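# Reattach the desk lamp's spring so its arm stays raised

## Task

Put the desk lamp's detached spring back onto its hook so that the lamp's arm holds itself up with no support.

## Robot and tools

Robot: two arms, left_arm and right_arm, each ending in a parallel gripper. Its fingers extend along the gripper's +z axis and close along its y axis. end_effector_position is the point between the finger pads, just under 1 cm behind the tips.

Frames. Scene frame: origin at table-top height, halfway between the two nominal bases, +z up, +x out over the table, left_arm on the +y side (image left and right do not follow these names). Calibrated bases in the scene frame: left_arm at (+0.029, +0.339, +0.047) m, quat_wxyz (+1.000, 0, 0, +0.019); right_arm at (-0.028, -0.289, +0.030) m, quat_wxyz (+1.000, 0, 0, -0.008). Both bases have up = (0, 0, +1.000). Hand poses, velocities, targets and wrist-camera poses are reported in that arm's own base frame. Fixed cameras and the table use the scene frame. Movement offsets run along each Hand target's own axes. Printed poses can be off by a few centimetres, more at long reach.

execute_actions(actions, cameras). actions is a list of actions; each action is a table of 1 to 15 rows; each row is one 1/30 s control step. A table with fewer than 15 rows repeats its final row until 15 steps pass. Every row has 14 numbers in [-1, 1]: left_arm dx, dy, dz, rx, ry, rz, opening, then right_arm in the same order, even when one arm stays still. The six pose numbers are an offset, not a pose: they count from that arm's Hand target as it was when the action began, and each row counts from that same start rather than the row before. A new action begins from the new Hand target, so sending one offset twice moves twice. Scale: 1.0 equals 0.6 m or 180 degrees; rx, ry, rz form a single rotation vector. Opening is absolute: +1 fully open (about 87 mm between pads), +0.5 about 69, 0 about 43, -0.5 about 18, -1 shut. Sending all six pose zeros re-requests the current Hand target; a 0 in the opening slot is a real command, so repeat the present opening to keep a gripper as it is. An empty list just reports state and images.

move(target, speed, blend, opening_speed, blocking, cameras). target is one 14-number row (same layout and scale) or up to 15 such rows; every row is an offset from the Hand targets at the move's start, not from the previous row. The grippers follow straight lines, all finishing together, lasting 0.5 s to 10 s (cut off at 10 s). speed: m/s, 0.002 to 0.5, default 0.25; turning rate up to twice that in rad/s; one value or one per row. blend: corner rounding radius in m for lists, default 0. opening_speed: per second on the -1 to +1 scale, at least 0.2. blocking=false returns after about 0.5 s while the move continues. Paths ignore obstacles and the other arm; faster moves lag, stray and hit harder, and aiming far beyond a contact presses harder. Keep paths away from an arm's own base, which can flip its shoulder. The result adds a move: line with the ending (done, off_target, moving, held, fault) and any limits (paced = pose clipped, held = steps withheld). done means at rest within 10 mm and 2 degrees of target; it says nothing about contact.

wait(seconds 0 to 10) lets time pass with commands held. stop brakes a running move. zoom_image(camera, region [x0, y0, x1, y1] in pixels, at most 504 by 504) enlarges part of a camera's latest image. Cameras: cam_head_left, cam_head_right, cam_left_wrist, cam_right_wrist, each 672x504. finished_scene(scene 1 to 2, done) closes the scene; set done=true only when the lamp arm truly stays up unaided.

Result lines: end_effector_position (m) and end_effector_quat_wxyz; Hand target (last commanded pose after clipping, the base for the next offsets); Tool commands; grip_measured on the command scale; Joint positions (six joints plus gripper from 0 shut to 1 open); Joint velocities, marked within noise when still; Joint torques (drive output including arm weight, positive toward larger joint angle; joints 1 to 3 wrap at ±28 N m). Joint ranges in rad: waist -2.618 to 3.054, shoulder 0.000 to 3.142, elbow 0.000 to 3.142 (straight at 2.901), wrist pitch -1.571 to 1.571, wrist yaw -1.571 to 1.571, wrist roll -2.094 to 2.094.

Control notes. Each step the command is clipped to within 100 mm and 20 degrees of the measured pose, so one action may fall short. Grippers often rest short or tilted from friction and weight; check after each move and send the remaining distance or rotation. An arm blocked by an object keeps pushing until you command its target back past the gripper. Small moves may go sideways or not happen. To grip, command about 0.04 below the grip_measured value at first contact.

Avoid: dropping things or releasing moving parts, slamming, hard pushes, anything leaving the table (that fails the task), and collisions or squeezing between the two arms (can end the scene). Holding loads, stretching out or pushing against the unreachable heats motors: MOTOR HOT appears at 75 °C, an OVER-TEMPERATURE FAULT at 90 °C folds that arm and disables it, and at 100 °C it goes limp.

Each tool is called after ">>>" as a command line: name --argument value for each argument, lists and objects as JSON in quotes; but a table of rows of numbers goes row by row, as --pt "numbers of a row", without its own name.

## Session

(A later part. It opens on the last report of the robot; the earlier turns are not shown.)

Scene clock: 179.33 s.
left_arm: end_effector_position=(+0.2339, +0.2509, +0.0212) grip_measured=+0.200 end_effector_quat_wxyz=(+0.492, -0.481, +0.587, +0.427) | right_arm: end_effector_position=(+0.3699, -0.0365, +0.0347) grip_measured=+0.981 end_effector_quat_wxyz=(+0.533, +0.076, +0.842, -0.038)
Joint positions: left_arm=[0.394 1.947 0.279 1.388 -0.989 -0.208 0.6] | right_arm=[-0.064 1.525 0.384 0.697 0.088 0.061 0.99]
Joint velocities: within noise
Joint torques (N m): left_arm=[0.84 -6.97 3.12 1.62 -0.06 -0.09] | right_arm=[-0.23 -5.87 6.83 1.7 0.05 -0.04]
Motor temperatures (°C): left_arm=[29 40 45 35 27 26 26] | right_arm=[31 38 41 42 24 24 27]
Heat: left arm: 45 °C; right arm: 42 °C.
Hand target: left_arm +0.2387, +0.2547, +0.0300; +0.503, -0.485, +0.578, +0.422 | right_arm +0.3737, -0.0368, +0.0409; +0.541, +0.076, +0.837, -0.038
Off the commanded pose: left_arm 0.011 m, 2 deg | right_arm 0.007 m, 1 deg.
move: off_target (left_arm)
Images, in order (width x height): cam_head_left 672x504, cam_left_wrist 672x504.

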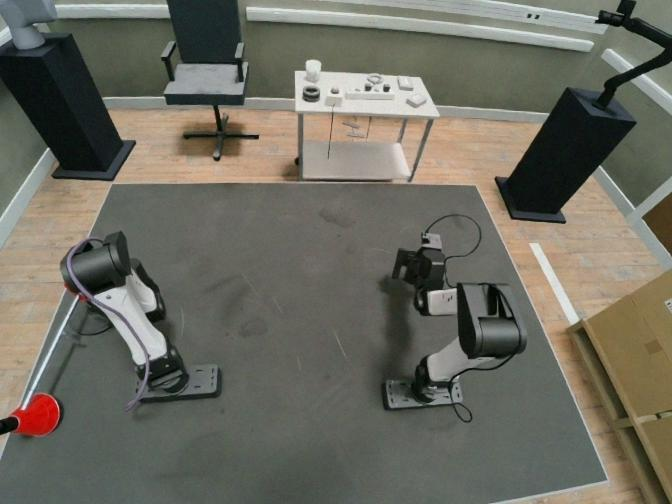

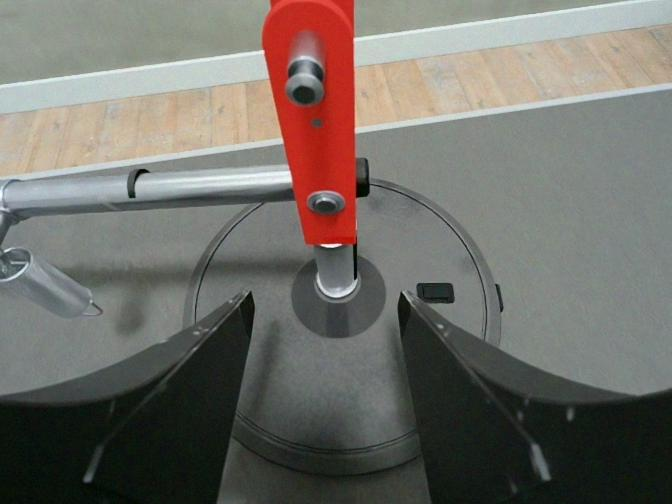

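>>> move --target '[-0.0065,-0.007,0.046,0,0,0,0.2,0,0,0,0,0,0,1]' --cameras '["cam_left_wrist"]' --speed 0.06

>>> move --target '[0,0,0,0,0,0,-1,0,0,0,0,0,0,1]' --cameras '["cam_left_wrist"]' --opening_speed 0.6

Scene clock: 186.80 s.
left_arm: end_effector_position=(+0.2458, +0.2785, +0.0307) grip_measured=+0.200 end_effector_quat_wxyz=(+0.505, -0.487, +0.575, +0.421) | right_arm: end_effector_position=(+0.3699, -0.0365, +0.0347) grip_measured=+0.981 end_effector_quat_wxyz=(+0.533, +0.076, +0.842, -0.038)
Joint positions: left_arm=[0.48 1.952 0.357 1.373 -0.906 -0.183 0.6] | right_arm=[-0.064 1.525 0.384 0.697 0.088 0.061 0.99]
Joint velocities: within noise
Joint torques (N m): left_arm=[0.76 -4.77 3.55 1.68 -0.02 -0.03] | right_arm=[-0.24 -5.89 6.82 1.7 0.04 -0.04]
Motor temperatures (°C): left_arm=[29 41 44 35 27 26 26] | right_arm=[31 38 41 42 24 24 27]
Heat: left arm: 44 °C; right arm: 42 °C.
Hand target: left_arm +0.2477, +0.2814, +0.0301; +0.503, -0.485, +0.578, +0.422 | right_arm +0.3737, -0.0368, +0.0409; +0.541, +0.076, +0.837, -0.038
Off the commanded pose: left_arm 0.004 m, 0 deg | right_arm 0.007 m, 1 deg.
move: done
Images, in order (width x height): cam_left_wrist 672x504.

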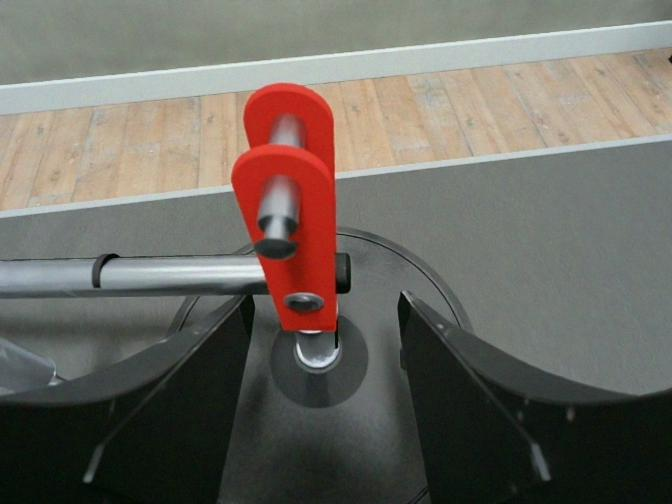

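Scene clock: 189.00 s.
left_arm: end_effector_position=(+0.2413, +0.2798, +0.0305) grip_measured=-0.482 end_effector_quat_wxyz=(+0.497, -0.490, +0.573, +0.430) | right_arm: end_effector_position=(+0.3699, -0.0365, +0.0347) grip_measured=+0.981 end_effector_quat_wxyz=(+0.533, +0.076, +0.842, -0.038)
Joint positions: left_arm=[0.483 1.952 0.357 1.368 -0.925 -0.177 0.259] | right_arm=[-0.064 1.525 0.384 0.697 0.088 0.061 0.99]
Joint velocities: within noise
Joint torques (N m): left_arm=[0.49 -4.79 3.51 1.71 0.16 -0.08] | right_arm=[-0.24 -5.89 6.8 1.7 0.05 -0.05]
Motor temperatures (°C): left_arm=[29 41 44 35 27 26 26] | right_arm=[31 38 41 42 24 24 27]
Heat: left arm: 44 °C; right arm: 42 °C.
Hand target: left_arm +0.2478, +0.2814, +0.0301; +0.503, -0.485, +0.578, +0.422 | right_arm +0.3737, -0.0368, +0.0409; +0.541, +0.076, +0.837, -0.038
Off the commanded pose: left_arm 0.007 m, 1 deg | right_arm 0.007 m, 1 deg.
move: done
Images, in order (width x height): cam_left_wrist 672x504.

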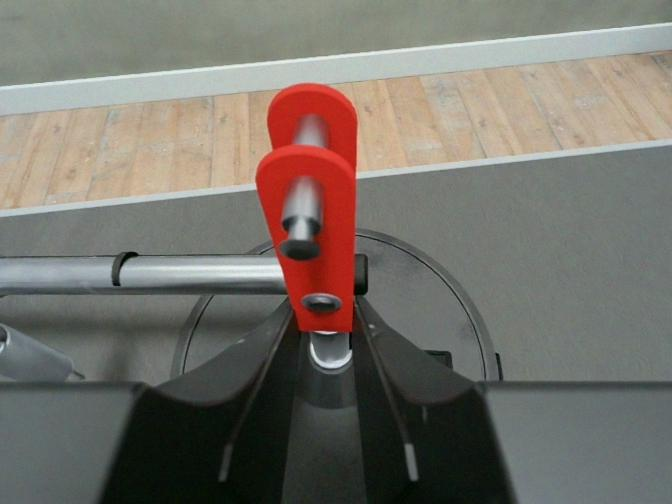

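>>> move --target '[0.002,-0.065,-0.018,0,0,0,-1,0,0,0,0,0,0,1]' --cameras '["cam_left_wrist"]' --speed 0.05

Scene clock: 208.70 s.
left_arm: end_effector_position=(+0.2595, +0.2706, +0.0301) grip_measured=-0.477 end_effector_quat_wxyz=(+0.482, -0.502, +0.561, +0.449) | right_arm: end_effector_position=(+0.3699, -0.0365, +0.0347) grip_measured=+0.981 end_effector_quat_wxyz=(+0.533, +0.076, +0.842, -0.038)
Joint positions: left_arm=[0.397 1.971 0.448 1.246 -1.066 -0.225 0.261] | right_arm=[-0.064 1.525 0.384 0.697 0.088 0.061 0.99]
Joint velocities: within noise
Joint torques (N m): left_arm=[-2.78 -5.18 4.89 1.58 0.34 -0.1] | right_arm=[-0.24 -5.87 6.83 1.7 0.04 -0.05]
Motor temperatures (°C): left_arm=[29 41 44 35 27 26 27] | right_arm=[31 38 41 42 24 24 27]
Heat: left arm: 44 °C; right arm: 42 °C.
Hand target: left_arm +0.2843, +0.2639, +0.0304; +0.503, -0.485, +0.578, +0.422 | right_arm +0.3737, -0.0368, +0.0409; +0.541, +0.076, +0.837, -0.038
Off the commanded pose: left_arm 0.026 m, 5 deg | right_arm 0.007 m, 1 deg.
move: off_target (left_arm)
Images, in order (width x height): cam_left_wrist 672x504.

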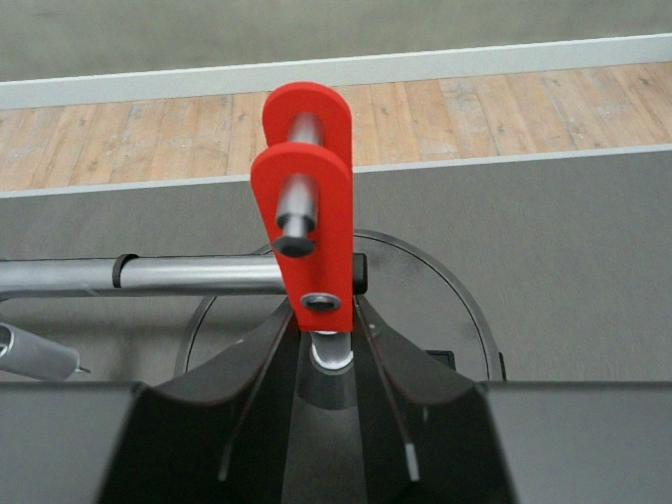

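>>> move --target '[0.012,-0.221,-0.089,0,0,0,-1,0,0,0,0,0,0,1]' --cameras '["cam_left_wrist","cam_head_left"]' --speed 0.05

Scene clock: 215.47 s.
left_arm: end_effector_position=(+0.3805, +0.2018, +0.0297) grip_measured=-0.478 end_effector_quat_wxyz=(+0.485, -0.495, +0.559, +0.455) | right_arm: end_effector_position=(+0.3699, -0.0365, +0.0347) grip_measured=+0.981 end_effector_quat_wxyz=(+0.533, +0.076, +0.842, -0.038)
Joint positions: left_arm=[0.089 2.129 0.931 0.629 -1.355 -0.531 0.261] | right_arm=[-0.064 1.525 0.384 0.697 0.088 0.061 0.99]
Joint velocities: within noise
Joint torques (N m): left_arm=[-2.86 -7.43 6.68 1.38 0.23 -0.03] | right_arm=[-0.25 -5.87 6.82 1.7 0.04 -0.05]
Motor temperatures (°C): left_arm=[29 41 44 35 27 26 27] | right_arm=[31 38 41 41 24 24 27]
Heat: left arm: 44 °C; right arm: 41 °C.
Hand target: left_arm +0.4055, +0.1879, +0.0305; +0.503, -0.485, +0.578, +0.422 | right_arm +0.3737, -0.0368, +0.0409; +0.541, +0.076, +0.837, -0.038
Off the commanded pose: left_arm 0.029 m, 5 deg | right_arm 0.007 m, 1 deg.
move: off_target (left_arm)
Images, in order (width x height): cam_head_left 672x504, cam_left_wrist 672x504.

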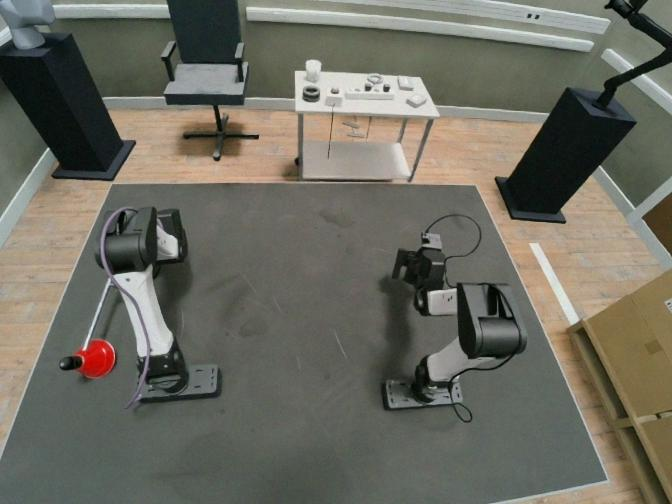

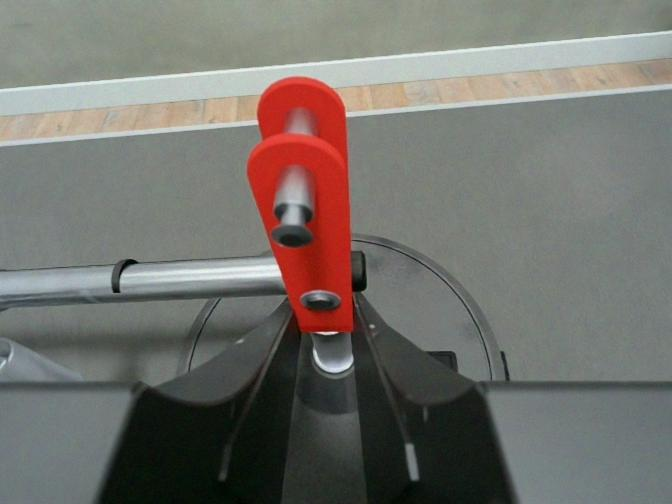

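>>> move --target '[0.003,0.035,-0.04,0.165,0,0.023,-1,0,0,0,0,0,0,1]' --cameras '["cam_left_wrist","cam_head_left"]' --speed 0.08

Scene clock: 223.17 s.
left_arm: end_effector_position=(+0.3726, +0.1770, +0.0309) grip_measured=-0.486 end_effector_quat_wxyz=(+0.587, -0.340, +0.669, +0.305) | right_arm: end_effector_position=(+0.3699, -0.0365, +0.0347) grip_measured=+0.981 end_effector_quat_wxyz=(+0.533, +0.076, +0.842, -0.038)
Joint positions: left_arm=[0.143 2.028 0.49 1.357 -0.798 -0.121 0.257] | right_arm=[-0.064 1.525 0.384 0.697 0.088 0.061 0.99]
Joint velocities: within noise
Joint torques (N m): left_arm=[-0.13 -7.76 2.14 1.62 0.6 -0.1] | right_arm=[-0.23 -5.89 6.84 1.71 0.04 -0.05]
Motor temperatures (°C): left_arm=[29 43 44 34 27 26 27] | right_arm=[31 38 41 41 24 24 27]
Heat: left arm: 44 °C; right arm: 41 °C.
Hand target: left_arm +0.3807, +0.1679, +0.0321; +0.595, -0.319, +0.684, +0.278 | right_arm +0.3737, -0.0368, +0.0409; +0.541, +0.076, +0.837, -0.038
Off the commanded pose: left_arm 0.012 m, 4 deg | right_arm 0.007 m, 1 deg.
move: off_target (left_arm)
Images, in order (width x height): cam_head_left 672x504, cam_left_wrist 672x504.

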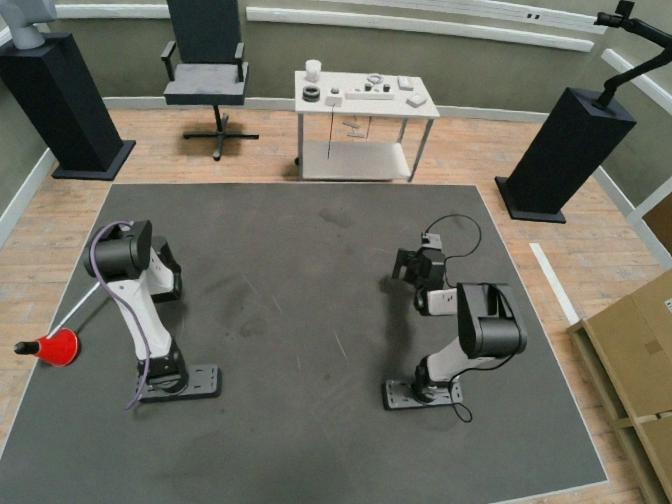

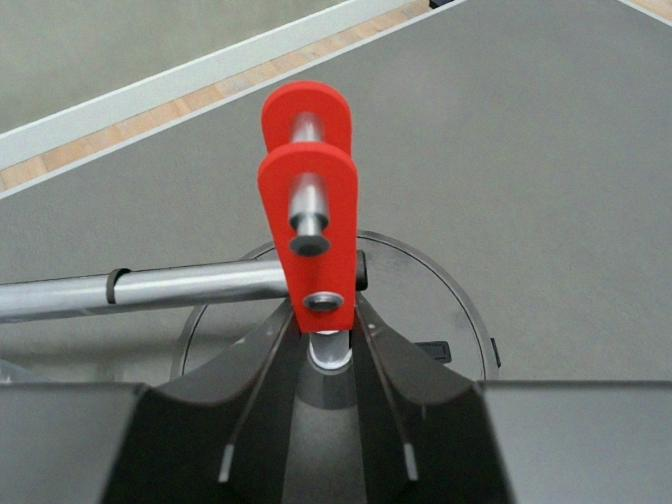

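>>> move --target '[0.016,-0.105,-0.112,0.1375,0,0.019,-1,0,0,0,0,0,0,1]' --cameras '["cam_left_wrist","cam_head_left"]' --speed 0.08

Scene clock: 229.80 s.
left_arm: end_effector_position=(+0.3674, +0.1115, +0.0311) grip_measured=-0.487 end_effector_quat_wxyz=(+0.627, -0.219, +0.718, +0.207) | right_arm: end_effector_position=(+0.3699, -0.0365, +0.0347) grip_measured=+0.981 end_effector_quat_wxyz=(+0.533, +0.076, +0.842, -0.038)
Joint positions: left_arm=[0.058 1.978 0.297 1.531 -0.552 -0.056 0.257] | right_arm=[-0.064 1.525 0.384 0.697 0.088 0.061 0.99]
Joint velocities: within noise
Joint torques (N m): left_arm=[-3.79 -6.68 2.14 1.72 1.18 -0.15] | right_arm=[-0.24 -5.85 6.82 1.7 0.04 -0.05]
Motor temperatures (°C): left_arm=[29 43 43 35 27 26 27] | right_arm=[31 37 41 41 24 24 27]
Heat: left arm: 43 °C; right arm: 41 °C.
Hand target: left_arm +0.3853, +0.0754, +0.0317; +0.641, -0.163, +0.736, +0.143 | right_arm +0.3737, -0.0368, +0.0409; +0.541, +0.076, +0.837, -0.038
Off the commanded pose: left_arm 0.040 m, 10 deg | right_arm 0.007 m, 1 deg.
move: off_target (left_arm)
Images, in order (width x height): cam_head_left 672x504, cam_left_wrist 672x504.

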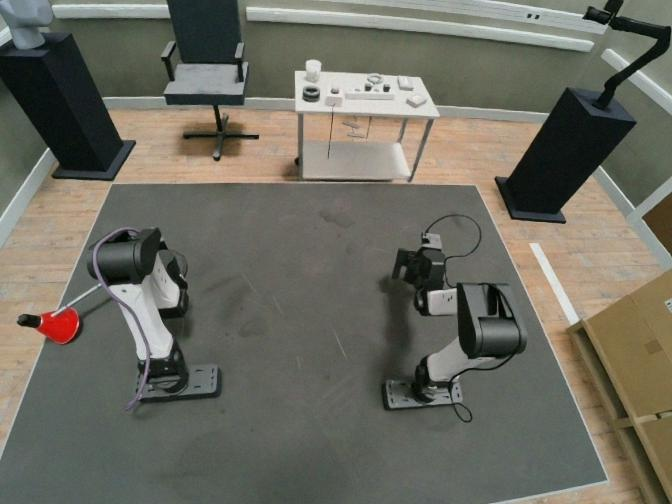

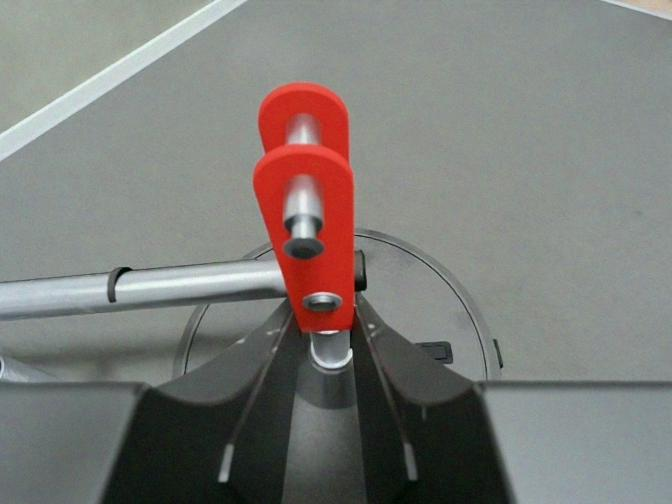

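>>> move --target '[0,0.067,0,-0.055,0,-0.008,-1,0,0,0,0,0,0,1]' --cameras '[]'

>>> move --target '[0,0,0,0,0,0,0.2,0,0,0,0,0,0,1]' --cameras '[]' --opening_speed 1

>>> move --target '[0.01,0,-0.17,0,0,0,0.2,0,0,0,0,0,0,1]' --cameras '["cam_left_wrist","cam_head_left"]' --speed 0.1

Scene clock: 236.87 s.
left_arm: end_effector_position=(+0.3667, +0.1120, +0.0311) grip_measured=-0.487 end_effector_quat_wxyz=(+0.628, -0.224, +0.716, +0.205) | right_arm: end_effector_position=(+0.3699, -0.0365, +0.0347) grip_measured=+0.981 end_effector_quat_wxyz=(+0.533, +0.076, +0.842, -0.038)
Joint positions: left_arm=[0.059 1.978 0.295 1.533 -0.555 -0.067 0.257] | right_arm=[-0.064 1.525 0.384 0.697 0.088 0.061 0.99]
Joint velocities: within noise
Joint torques (N m): left_arm=[0.7 -6.86 2.63 1.51 0.09 -0.26] | right_arm=[-0.23 -5.87 6.83 1.7 0.05 -0.04]
Motor temperatures (°C): left_arm=[29 44 43 35 28 26 28] | right_arm=[31 37 41 41 24 24 27]
Heat: left arm: 44 °C; right arm: 41 °C.
Hand target: left_arm +0.3683, +0.1118, +0.0317; +0.626, -0.227, +0.719, +0.197 | right_arm +0.3737, -0.0368, +0.0409; +0.541, +0.076, +0.837, -0.038
Off the commanded pose: left_arm 0.002 m, 1 deg | right_arm 0.007 m, 1 deg.
move: done
No camera images: "cameras" was empty.

Scene clock: 238.30 s.
left_arm: end_effector_position=(+0.3648, +0.1108, +0.0236) grip_measured=+0.200 end_effector_quat_wxyz=(+0.617, -0.222, +0.727, +0.204) | right_arm: end_effector_position=(+0.3699, -0.0365, +0.0347) grip_measured=+0.981 end_effector_quat_wxyz=(+0.533, +0.076, +0.842, -0.038)
Joint positions: left_arm=[0.06 1.978 0.295 1.499 -0.548 -0.074 0.6] | right_arm=[-0.064 1.525 0.384 0.697 0.088 0.061 0.99]
Joint velocities: within noise
Joint torques (N m): left_arm=[0.72 -6.98 2.66 1.85 0.03 -0.2] | right_arm=[-0.23 -5.87 6.84 1.7 0.05 -0.05]
Motor temperatures (°C): left_arm=[29 44 43 35 28 26 27] | right_arm=[31 37 41 41 24 24 27]
Heat: left arm: 44 °C; right arm: 41 °C.
Hand target: left_arm +0.3683, +0.1118, +0.0317; +0.626, -0.227, +0.719, +0.197 | right_arm +0.3737, -0.0368, +0.0409; +0.541, +0.076, +0.837, -0.038
Off the commanded pose: left_arm 0.009 m, 2 deg | right_arm 0.007 m, 1 deg.
move: done
No camera images: "cameras" was empty.

Scene clock: 240.40 s.
left_arm: end_effector_position=(+0.2859, +0.0544, +0.0366) grip_measured=+0.200 end_effector_quat_wxyz=(+0.617, -0.226, +0.725, +0.206) | right_arm: end_effector_position=(+0.3699, -0.0365, +0.0347) grip_measured=+0.981 end_effector_quat_wxyz=(+0.533, +0.076, +0.842, -0.038)
Joint positions: left_arm=[-0.284 1.734 0.012 1.475 -0.893 -0.173 0.6] | right_arm=[-0.064 1.525 0.384 0.697 0.088 0.061 0.99]
Joint velocities: within noise
Joint torques (N m): left_arm=[-0.59 -4.67 1.76 1.69 -0.19 -0.19] | right_arm=[-0.24 -5.89 6.84 1.7 0.05 -0.05]
Motor temperatures (°C): left_arm=[29 44 43 35 28 26 27] | right_arm=[31 37 41 41 24 24 27]
Heat: left arm: 44 °C; right arm: 41 °C.
Hand target: left_arm +0.2849, +0.0533, +0.0398; +0.626, -0.227, +0.719, +0.197 | right_arm +0.3737, -0.0368, +0.0409; +0.541, +0.076, +0.837, -0.038
Off the commanded pose: left_arm 0.004 m, 2 deg | right_arm 0.007 m, 1 deg.
joint sent to its limit (left arm) — joint 3 (elbow), lower limit, where the elbow is as bent as it goes. The joint targets still meet the commanded pose.
move: done
Images, in order (width x height): cam_head_left 672x504, cam_left_wrist 672x504.

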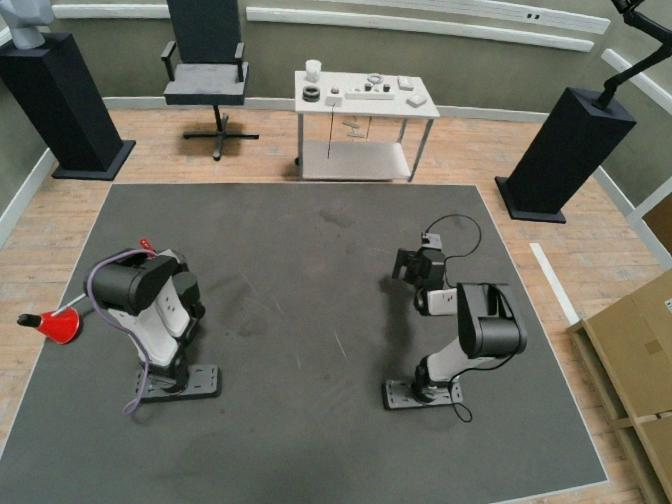

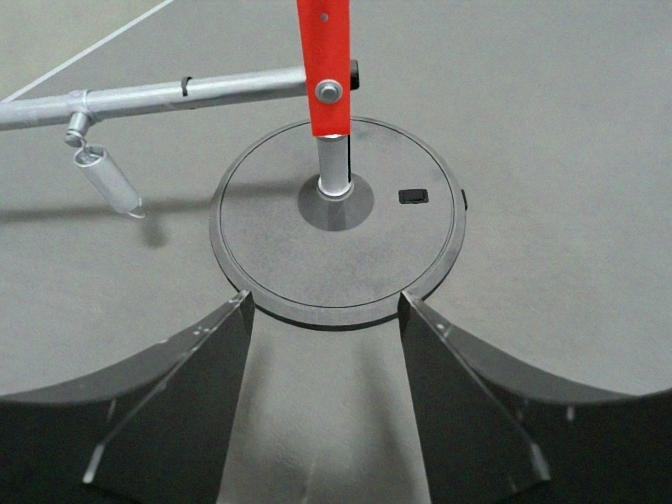

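>>> move --target '[0,0.178,0,0,0,0,0.2,0,0,0,0,0,0,1]' --cameras '["cam_left_wrist"]' --speed 0.1

>>> zoom_image --camera "cam_left_wrist" --region '[240, 60, 480, 240]'

Scene clock: 247.43 s.
left_arm: end_effector_position=(+0.2258, +0.1406, +0.0422) grip_measured=+0.200 end_effector_quat_wxyz=(+0.533, -0.261, +0.784, +0.181) | right_arm: end_effector_position=(+0.3699, -0.0365, +0.0347) grip_measured=+0.981 end_effector_quat_wxyz=(+0.533, +0.076, +0.842, -0.038)
Joint positions: left_arm=[0.44 0.781 0.014 0.385 -0.194 -0.071 0.6] | right_arm=[-0.064 1.525 0.384 0.697 0.088 0.061 0.99]
Joint velocities: within noise
Joint torques (N m): left_arm=[0.92 -0.84 5.42 1.88 0.04 -0.02] | right_arm=[-0.24 -5.87 6.83 1.7 0.04 -0.04]
Motor temperatures (°C): left_arm=[29 43 43 35 28 26 27] | right_arm=[31 37 41 41 24 24 27]
Heat: left arm: 43 °C; right arm: 41 °C.
Hand target: left_arm +0.2236, +0.1408, +0.0398; +0.626, -0.227, +0.719, +0.197 | right_arm +0.3737, -0.0368, +0.0409; +0.541, +0.076, +0.837, -0.038
Off the commanded pose: left_arm 0.003 m, 14 deg | right_arm 0.007 m, 1 deg.
joint sent to its limit (left arm) — joint 3 (elbow), lower limit, where the elbow is as bent as it goes. The joint targets are off in orientation, not in position.
move: off_target (left_arm)
Images, in order (width x height): cam_left_wrist 672x504.

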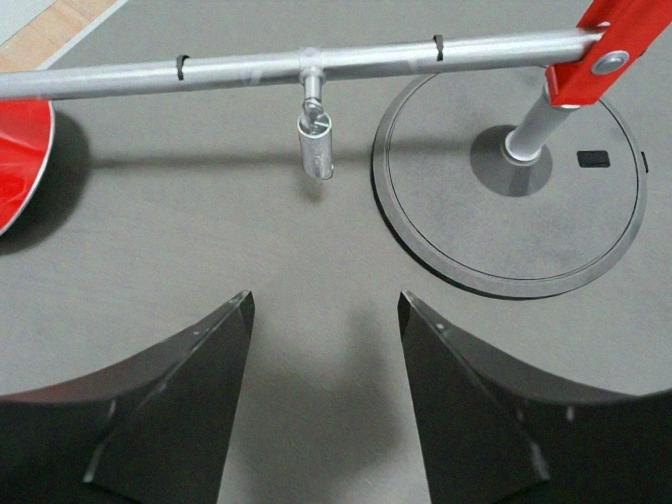

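Scaled by 2.100 from the camera's 672x504 image, which has a finer 960x720 frame.

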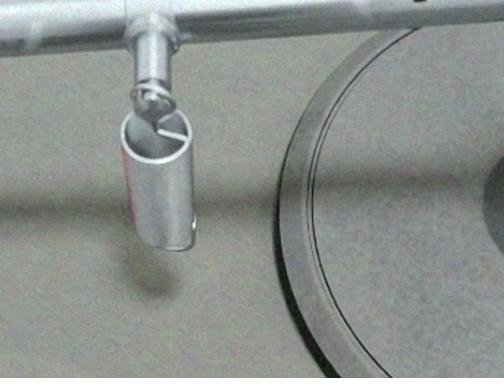

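>>> move --target '[-0.002,0.005,0.117,0,0,0,0.2,0,0,0,0,0,0,1]' --cameras '["cam_left_wrist"]' --speed 0.06

>>> zoom_image --camera "cam_left_wrist" --region '[220, 140, 460, 340]'

Scene clock: 257.33 s.
left_arm: end_effector_position=(+0.2754, +0.1792, +0.0255) grip_measured=+0.200 end_effector_quat_wxyz=(+0.600, -0.237, +0.740, +0.189) | right_arm: end_effector_position=(+0.3699, -0.0365, +0.0347) grip_measured=+0.981 end_effector_quat_wxyz=(+0.533, +0.076, +0.842, -0.038)
Joint positions: left_arm=[0.541 1.807 0.042 1.555 -0.072 -0.021 0.6] | right_arm=[-0.064 1.525 0.384 0.697 0.088 0.061 0.99]
Joint velocities: within noise
Joint torques (N m): left_arm=[0.9 -3.22 2.77 2.22 0.07 -0.02] | right_arm=[-0.21 -5.87 6.8 1.7 0.05 -0.05]
Motor temperatures (°C): left_arm=[29 42 43 36 27 26 27] | right_arm=[31 37 41 41 24 24 26]
Heat: left arm: 43 °C; right arm: 41 °C.
Hand target: left_arm +0.2790, +0.1832, +0.0313; +0.626, -0.227, +0.719, +0.197 | right_arm +0.3737, -0.0368, +0.0409; +0.541, +0.076, +0.837, -0.038
Off the commanded pose: left_arm 0.008 m, 4 deg | right_arm 0.007 m, 1 deg.
joint sent to its limit (left arm) — joint 4 (wrist pitch), upper limit. The joint targets still meet the commanded pose.
move: off_target (left_arm)
Images, in order (width x height): cam_left_wrist 672x504.

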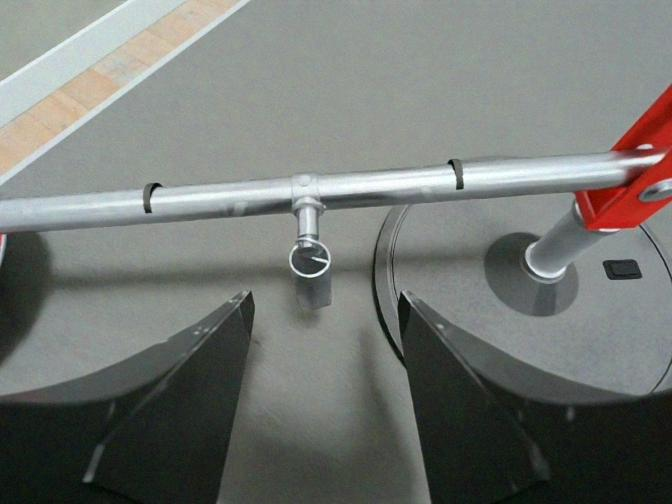

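Scaled by 2.100 from the camera's 672x504 image, which has a finer 960x720 frame.

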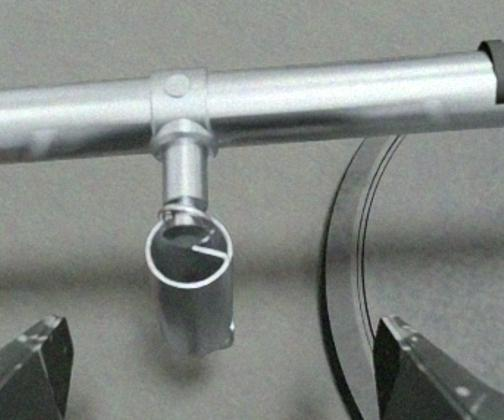

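>>> move --target '[-0.006,0.009,0.042,0,0,0,0.2,0,0,0,0,0,0,1]' --cameras '["cam_left_wrist"]' --speed 0.05

>>> zoom_image --camera "cam_left_wrist" --region '[220, 200, 460, 400]'

Scene clock: 262.27 s.
left_arm: end_effector_position=(+0.2935, +0.1982, +0.0259) grip_measured=+0.200 end_effector_quat_wxyz=(+0.609, -0.235, +0.733, +0.191) | right_arm: end_effector_position=(+0.3699, -0.0365, +0.0347) grip_measured=+0.981 end_effector_quat_wxyz=(+0.533, +0.076, +0.842, -0.038)
Joint positions: left_arm=[0.578 1.879 0.134 1.557 -0.035 -0.014 0.6] | right_arm=[-0.064 1.525 0.384 0.697 0.088 0.061 0.99]
Joint velocities: within noise
Joint torques (N m): left_arm=[0.85 -3.81 2.89 2.21 0.07 -0.01] | right_arm=[-0.23 -5.87 6.82 1.7 0.05 -0.04]
Motor temperatures (°C): left_arm=[29 42 43 37 27 26 27] | right_arm=[30 37 41 41 24 24 26]
Heat: left arm: 43 °C; right arm: 41 °C.
Hand target: left_arm +0.2967, +0.2022, +0.0314; +0.626, -0.227, +0.719, +0.197 | right_arm +0.3737, -0.0368, +0.0409; +0.541, +0.076, +0.837, -0.038
Off the commanded pose: left_arm 0.008 m, 3 deg | right_arm 0.007 m, 1 deg.
joint sent to its limit (left arm) — joint 4 (wrist pitch), upper limit. The joint targets still meet the commanded pose.
move: off_target (left_arm)
Images, in order (width x height): cam_left_wrist 672x504.

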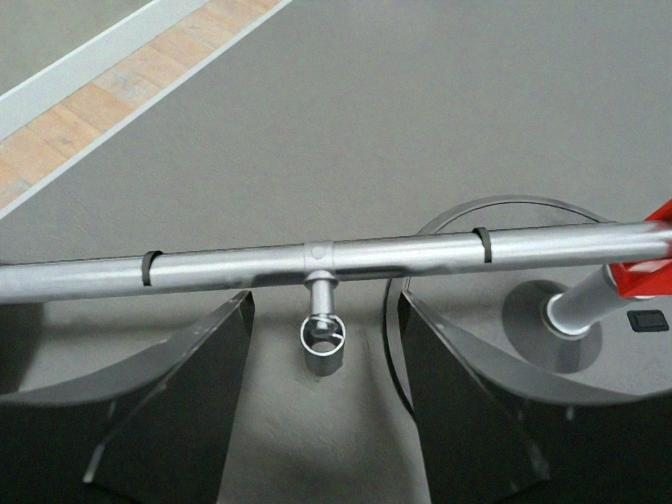

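Scaled by 2.100 from the camera's 672x504 image, which has a finer 960x720 frame.

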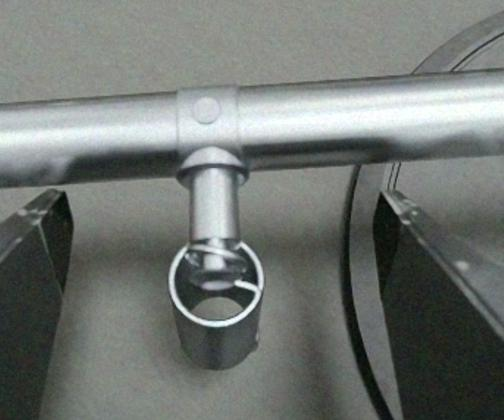

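>>> move --target '[0,0,0,0,0,0,-1,0,0,0,0,0,0,1]' --cameras '["cam_left_wrist"]' --opening_speed 0.8

>>> zoom_image --camera "cam_left_wrist" --region '[220, 200, 460, 400]'

Scene clock: 266.73 s.
left_arm: end_effector_position=(+0.2936, +0.1980, +0.0259) grip_measured=-0.582 end_effector_quat_wxyz=(+0.609, -0.235, +0.734, +0.190) | right_arm: end_effector_position=(+0.3699, -0.0365, +0.0347) grip_measured=+0.981 end_effector_quat_wxyz=(+0.533, +0.076, +0.842, -0.038)
Joint positions: left_arm=[0.578 1.879 0.134 1.557 -0.034 -0.013 0.209] | right_arm=[-0.064 1.525 0.384 0.697 0.088 0.061 0.99]
Joint velocities: within noise
Joint torques (N m): left_arm=[0.84 -3.81 2.89 2.21 0.07 -0.02] | right_arm=[-0.23 -5.87 6.82 1.7 0.04 -0.04]
Motor temperatures (°C): left_arm=[29 41 43 38 27 26 27] | right_arm=[30 37 41 41 24 24 26]
Heat: left arm: 43 °C; right arm: 41 °C.
Hand target: left_arm +0.2967, +0.2022, +0.0314; +0.626, -0.227, +0.719, +0.197 | right_arm +0.3737, -0.0368, +0.0409; +0.541, +0.076, +0.837, -0.038
Off the commanded pose: left_arm 0.008 m, 3 deg | right_arm 0.007 m, 1 deg.
joint sent to its limit (left arm) — joint 4 (wrist pitch), upper limit. The joint targets still meet the commanded pose.
move: off_target (left_arm)
Images, in order (width x height): cam_left_wrist 672x504.

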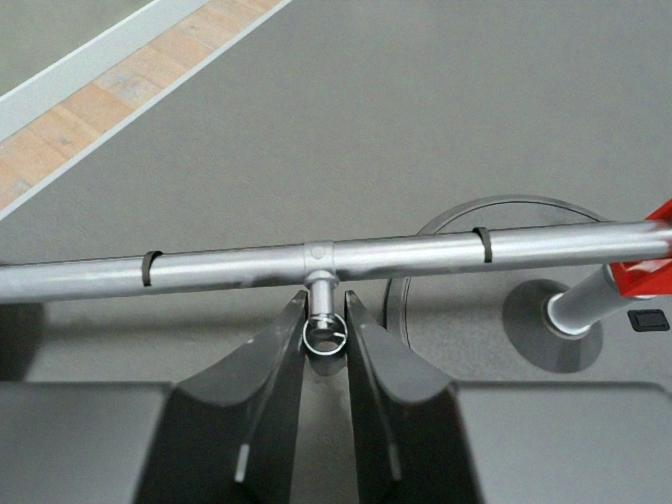

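Scaled by 2.100 from the camera's 672x504 image, which has a finer 960x720 frame.

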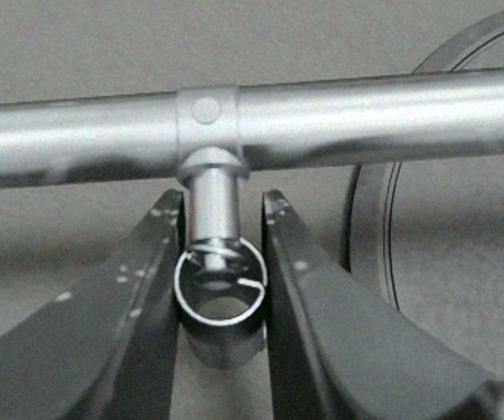

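>>> move --pt "-0.0165 -0.0517 -0.0023 0 0 -0.278 -1 0 0 0 0 0 0 1" --pt "-0.066 -0.083 -0.009 0 0 -0.528 -1 0 0 0 0 0 0 1" --cameras '["cam_left_wrist","cam_head_left"]' --speed 0.15 --blend 0.02

>>> zoom_image --camera "cam_left_wrist" --region '[200, 100, 500, 400]'

Scene clock: 291.67 s.
left_arm: end_effector_position=(+0.3060, +0.1765, +0.0395) grip_measured=-0.582 end_effector_quat_wxyz=(-0.540, +0.731, -0.334, +0.250) | right_arm: end_effector_position=(+0.3699, -0.0365, +0.0347) grip_measured=+0.981 end_effector_quat_wxyz=(+0.533, +0.076, +0.842, -0.038)
Joint positions: left_arm=[0.579 1.889 0.107 1.484 -0.124 -1.615 0.209] | right_arm=[-0.064 1.525 0.384 0.697 0.088 0.061 0.99]
Joint velocities: within noise
Joint torques (N m): left_arm=[-2.73 -4.93 2.5 2.89 0.55 -0.51] | right_arm=[-0.23 -5.87 6.83 1.7 0.05 -0.05]
Motor temperatures (°C): left_arm=[29 40 41 40 27 26 28] | right_arm=[30 37 41 40 24 24 26]
Heat: left arm: 41 °C; right arm: 41 °C.
Hand target: left_arm +0.3254, +0.1616, +0.0714; -0.568, +0.684, -0.318, +0.328 | right_arm +0.3737, -0.0368, +0.0409; +0.541, +0.076, +0.837, -0.038
Off the commanded pose: left_arm 0.040 m, 11 deg | right_arm 0.007 m, 1 deg.
joint sent to its limit (left arm) — joint 4 (wrist pitch), upper limit. The joint targets are off in orientation, not in position.
move: off_target (left_arm)
Images, in order (width x height): cam_head_left 672x504, cam_left_wrist 672x504.

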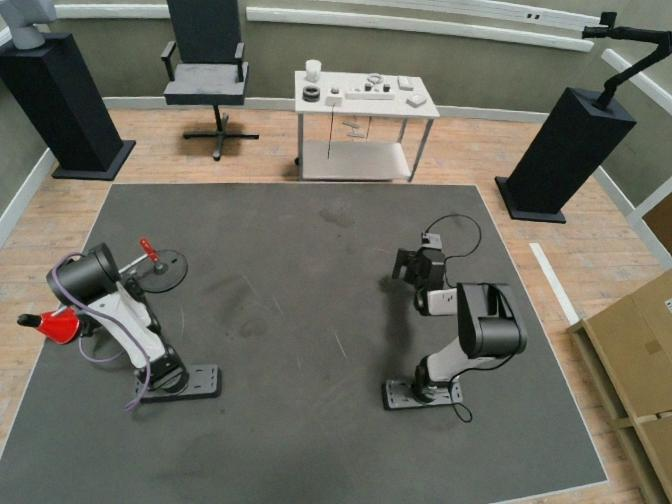

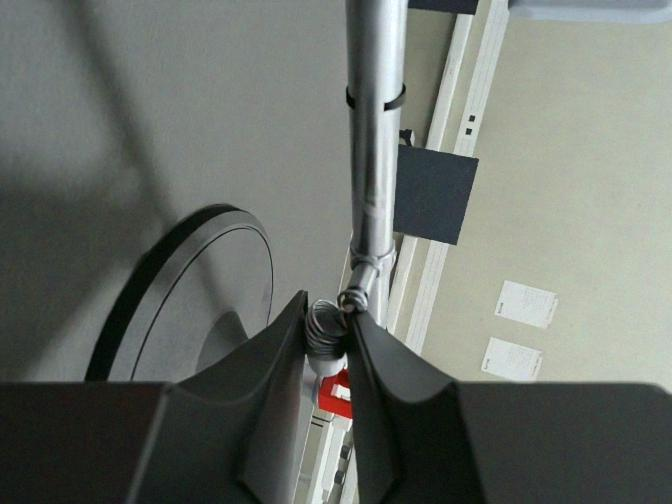

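Scaled by 1.680 from the camera's 672x504 image, which has a finer 960x720 frame.

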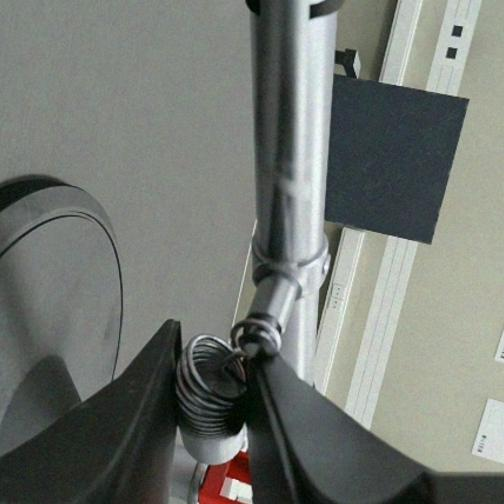

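>>> move --target '[0.065,0.033,0,0,0,0,-1,0,0,0,0,0,0,1]' --cameras '["cam_left_wrist","cam_head_right"]' --speed 0.08

>>> zoom_image --camera "cam_left_wrist" --region '[200, 150, 500, 450]'

Scene clock: 297.57 s.
left_arm: end_effector_position=(+0.3282, +0.1429, +0.0385) grip_measured=-0.582 end_effector_quat_wxyz=(-0.548, +0.726, -0.328, +0.253) | right_arm: end_effector_position=(+0.3699, -0.0365, +0.0347) grip_measured=+0.981 end_effector_quat_wxyz=(+0.533, +0.076, +0.842, -0.038)
Joint positions: left_arm=[0.353 1.944 0.123 1.529 -0.347 -1.681 0.209] | right_arm=[-0.064 1.525 0.384 0.697 0.088 0.061 0.99]
Joint velocities: within noise
Joint torques (N m): left_arm=[-2.61 -4 3.26 2.38 0.46 -0.36] | right_arm=[-0.21 -5.87 6.84 1.69 0.04 -0.05]
Motor temperatures (°C): left_arm=[29 40 41 41 27 26 28] | right_arm=[30 37 41 40 23 24 26]
Heat: left arm: 41 °C; right arm: 41 °C.
Hand target: left_arm +0.3468, +0.1271, +0.0552; -0.568, +0.684, -0.318, +0.328 | right_arm +0.3737, -0.0368, +0.0409; +0.541, +0.076, +0.837, -0.038
Off the commanded pose: left_arm 0.030 m, 10 deg | right_arm 0.007 m, 1 deg.
joint sent to its limit (left arm) — joint 4 (wrist pitch), upper limit. The joint targets are off in orientation, not in position.
move: off_target (left_arm)
Images, in order (width x height): cam_head_right 672x504, cam_left_wrist 672x504.

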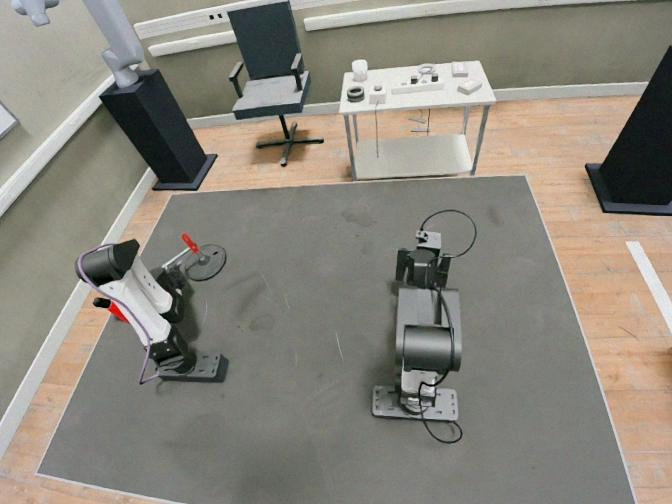

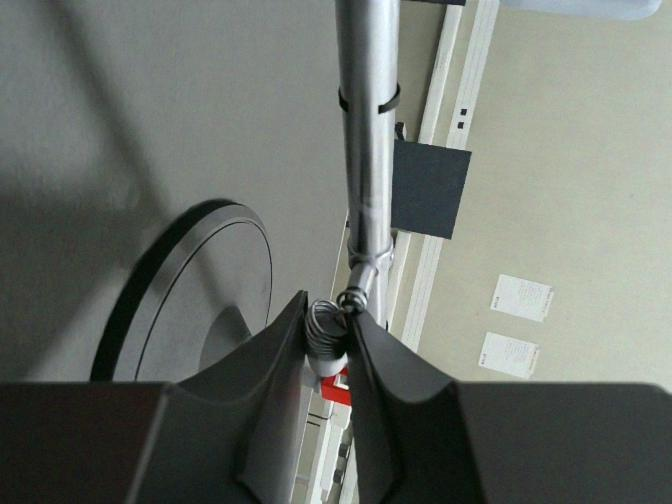

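Scaled by 1.680 from the camera's 672x504 image, which has a finer 960x720 frame.

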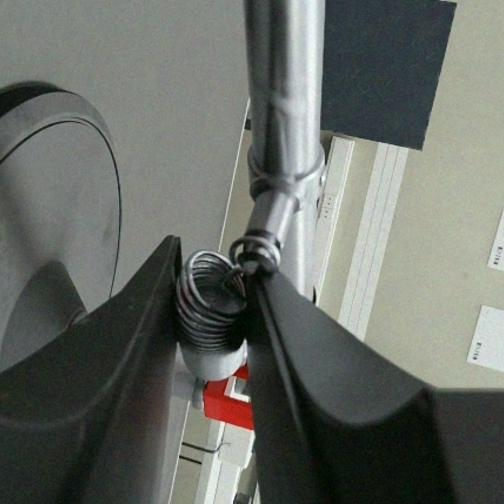

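>>> move --target '[-0.025,-0.17,-0.023,0,0,-0.1,-1,0,0,0,0,0,0,1]' --cameras '["cam_left_wrist","cam_head_right"]' --speed 0.08

>>> zoom_image --camera "cam_left_wrist" --region '[200, 150, 500, 450]'

>>> zoom_image --camera "cam_head_right" --region '[50, 210, 260, 400]'

Scene clock: 313.20 s.
left_arm: end_effector_position=(+0.3136, +0.1330, +0.0862) grip_measured=-0.579 end_effector_quat_wxyz=(-0.451, +0.784, -0.254, +0.342) | right_arm: end_effector_position=(+0.3699, -0.0365, +0.0347) grip_measured=+0.981 end_effector_quat_wxyz=(+0.533, +0.076, +0.842, -0.038)
Joint positions: left_arm=[0.424 1.31 0.119 0.818 -0.171 -1.973 0.21] | right_arm=[-0.064 1.525 0.384 0.697 0.088 0.061 0.99]
Joint velocities: within noise
Joint torques (N m): left_arm=[0.99 -5.87 8.27 3.25 -0.09 -0.27] | right_arm=[-0.25 -5.9 6.82 1.7 0.04 -0.05]
Motor temperatures (°C): left_arm=[29 40 41 42 27 26 28] | right_arm=[30 37 41 40 23 24 26]
Heat: left arm: 42 °C; right arm: 41 °C.
Hand target: left_arm +0.3332, +0.1468, +0.1565; -0.510, +0.725, -0.207, +0.413 | right_arm +0.3737, -0.0368, +0.0409; +0.541, +0.076, +0.837, -0.038
Off the commanded pose: left_arm 0.074 m, 14 deg | right_arm 0.007 m, 1 deg.
move: off_target (left_arm)
Images, in order (width x height): cam_head_right 672x504, cam_left_wrist 672x504.

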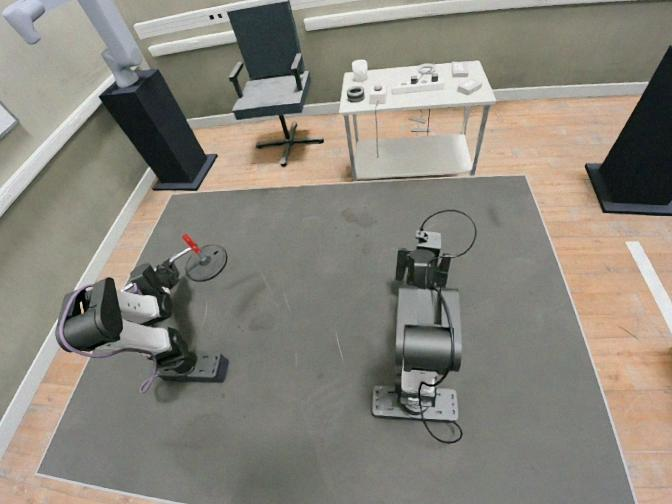

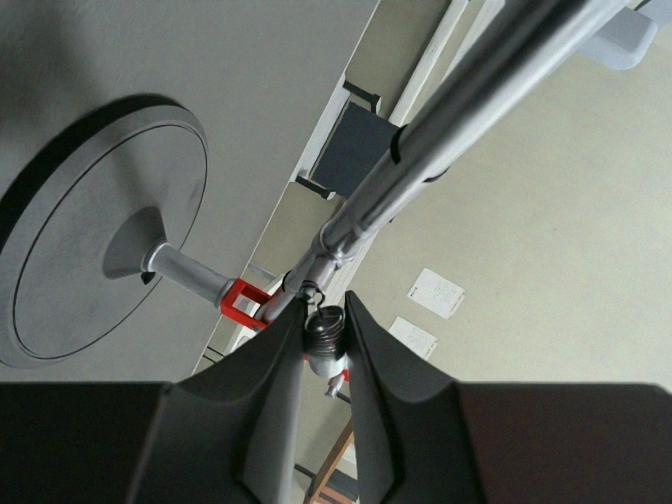

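Scaled by 1.680 from the camera's 672x504 image, which has a finer 960x720 frame.

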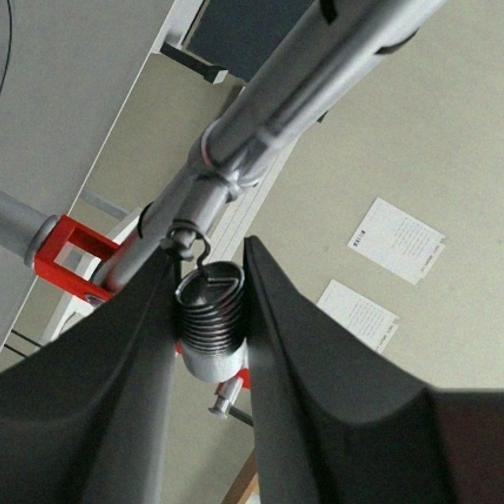

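Scaled by 2.400 from the camera's 672x504 image, which has a finer 960x720 frame.

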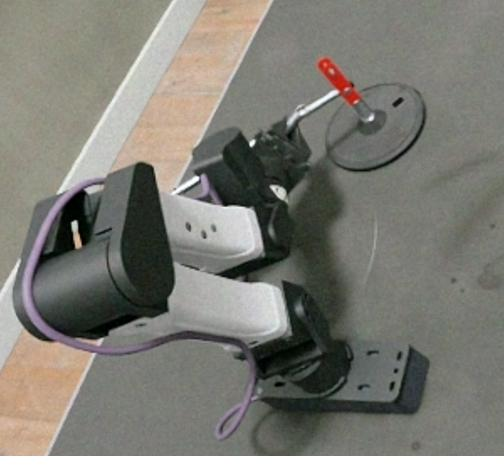

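>>> move --target '[0,0,0,0,0,0,-1,-0.13,0.893,-0.071,-0.598,-0.224,0.0516,-1]' --speed 0.25

Scene clock: 333.13 s.
left_arm: end_effector_position=(+0.3126, +0.1321, +0.0865) grip_measured=-0.579 end_effector_quat_wxyz=(-0.449, +0.785, -0.255, +0.342) | right_arm: end_effector_position=(+0.4564, +0.4892, +0.1403) grip_measured=-1.000 end_effector_quat_wxyz=(+0.608, -0.341, +0.327, +0.638)
Joint positions: left_arm=[0.424 1.292 0.119 0.796 -0.169 -1.975 0.21] | right_arm=[0.604 3.135 2.509 1.523 -0.785 0.727 0]
Joint velocities: within noise
Joint torques (N m): left_arm=[0.94 -5.09 8.29 3.36 -0.12 -0.27] | right_arm=[-0.14 -14.39 9.46 0.6 0.32 0.07]
Motor temperatures (°C): left_arm=[29 41 45 50 27 26 28] | right_arm=[30 38 41 40 23 24 26]
Heat: left arm: 50 °C; right arm: 41 °C.
Hand target: left_arm +0.3332, +0.1467, +0.1565; -0.510, +0.725, -0.207, +0.413 | right_arm +0.4566, +0.4908, +0.1394; +0.599, -0.340, +0.312, +0.654
Off the commanded pose: left_arm 0.074 m, 14 deg | right_arm 0.002 m, 3 deg.
joint sent to its limit (right arm) — joint 2 (shoulder), upper limit. The joint targets still meet the commanded pose.
move: off_target (left_arm, right_arm)

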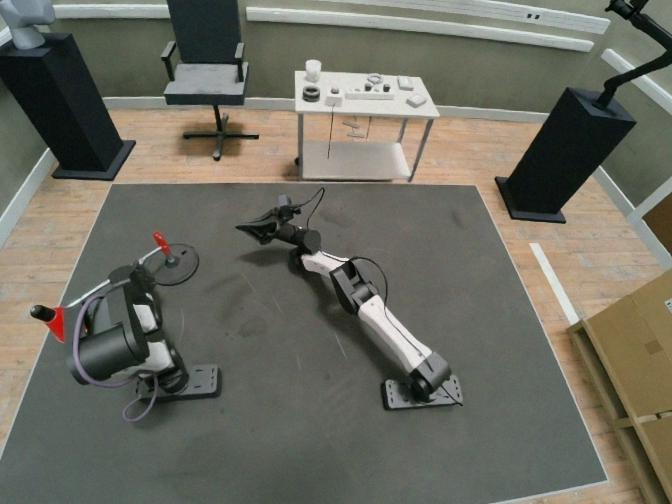

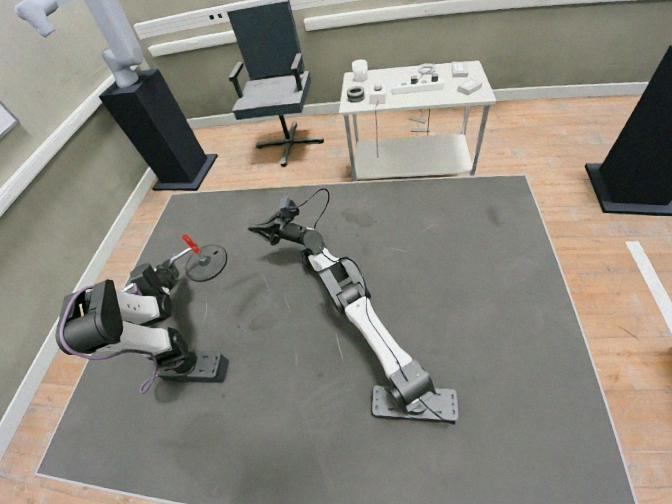

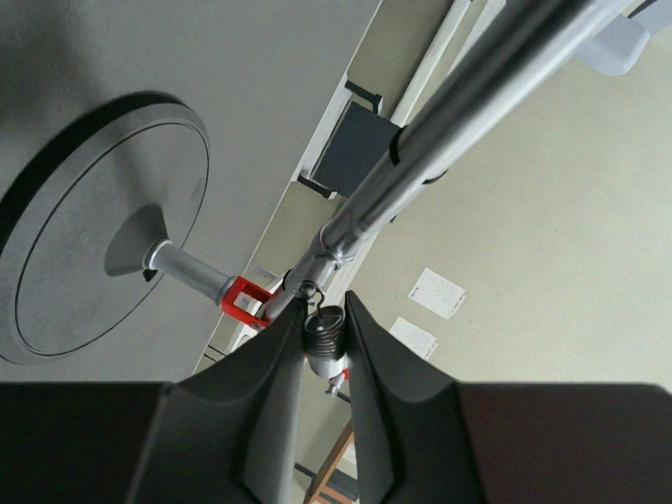

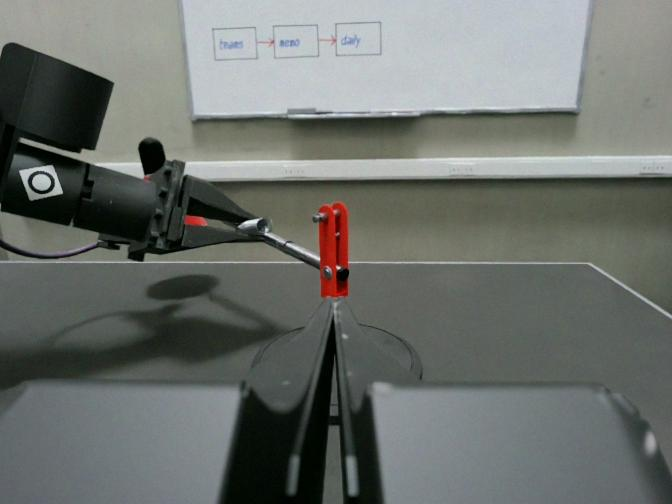

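>>> zoom_image --camera "cam_right_wrist" --region '[190, 170, 370, 310]'

Scaled by 2.800 from the camera's 672x504 image, which has a finer 960x720 frame.

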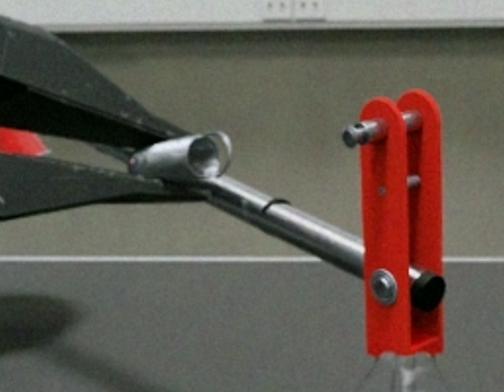

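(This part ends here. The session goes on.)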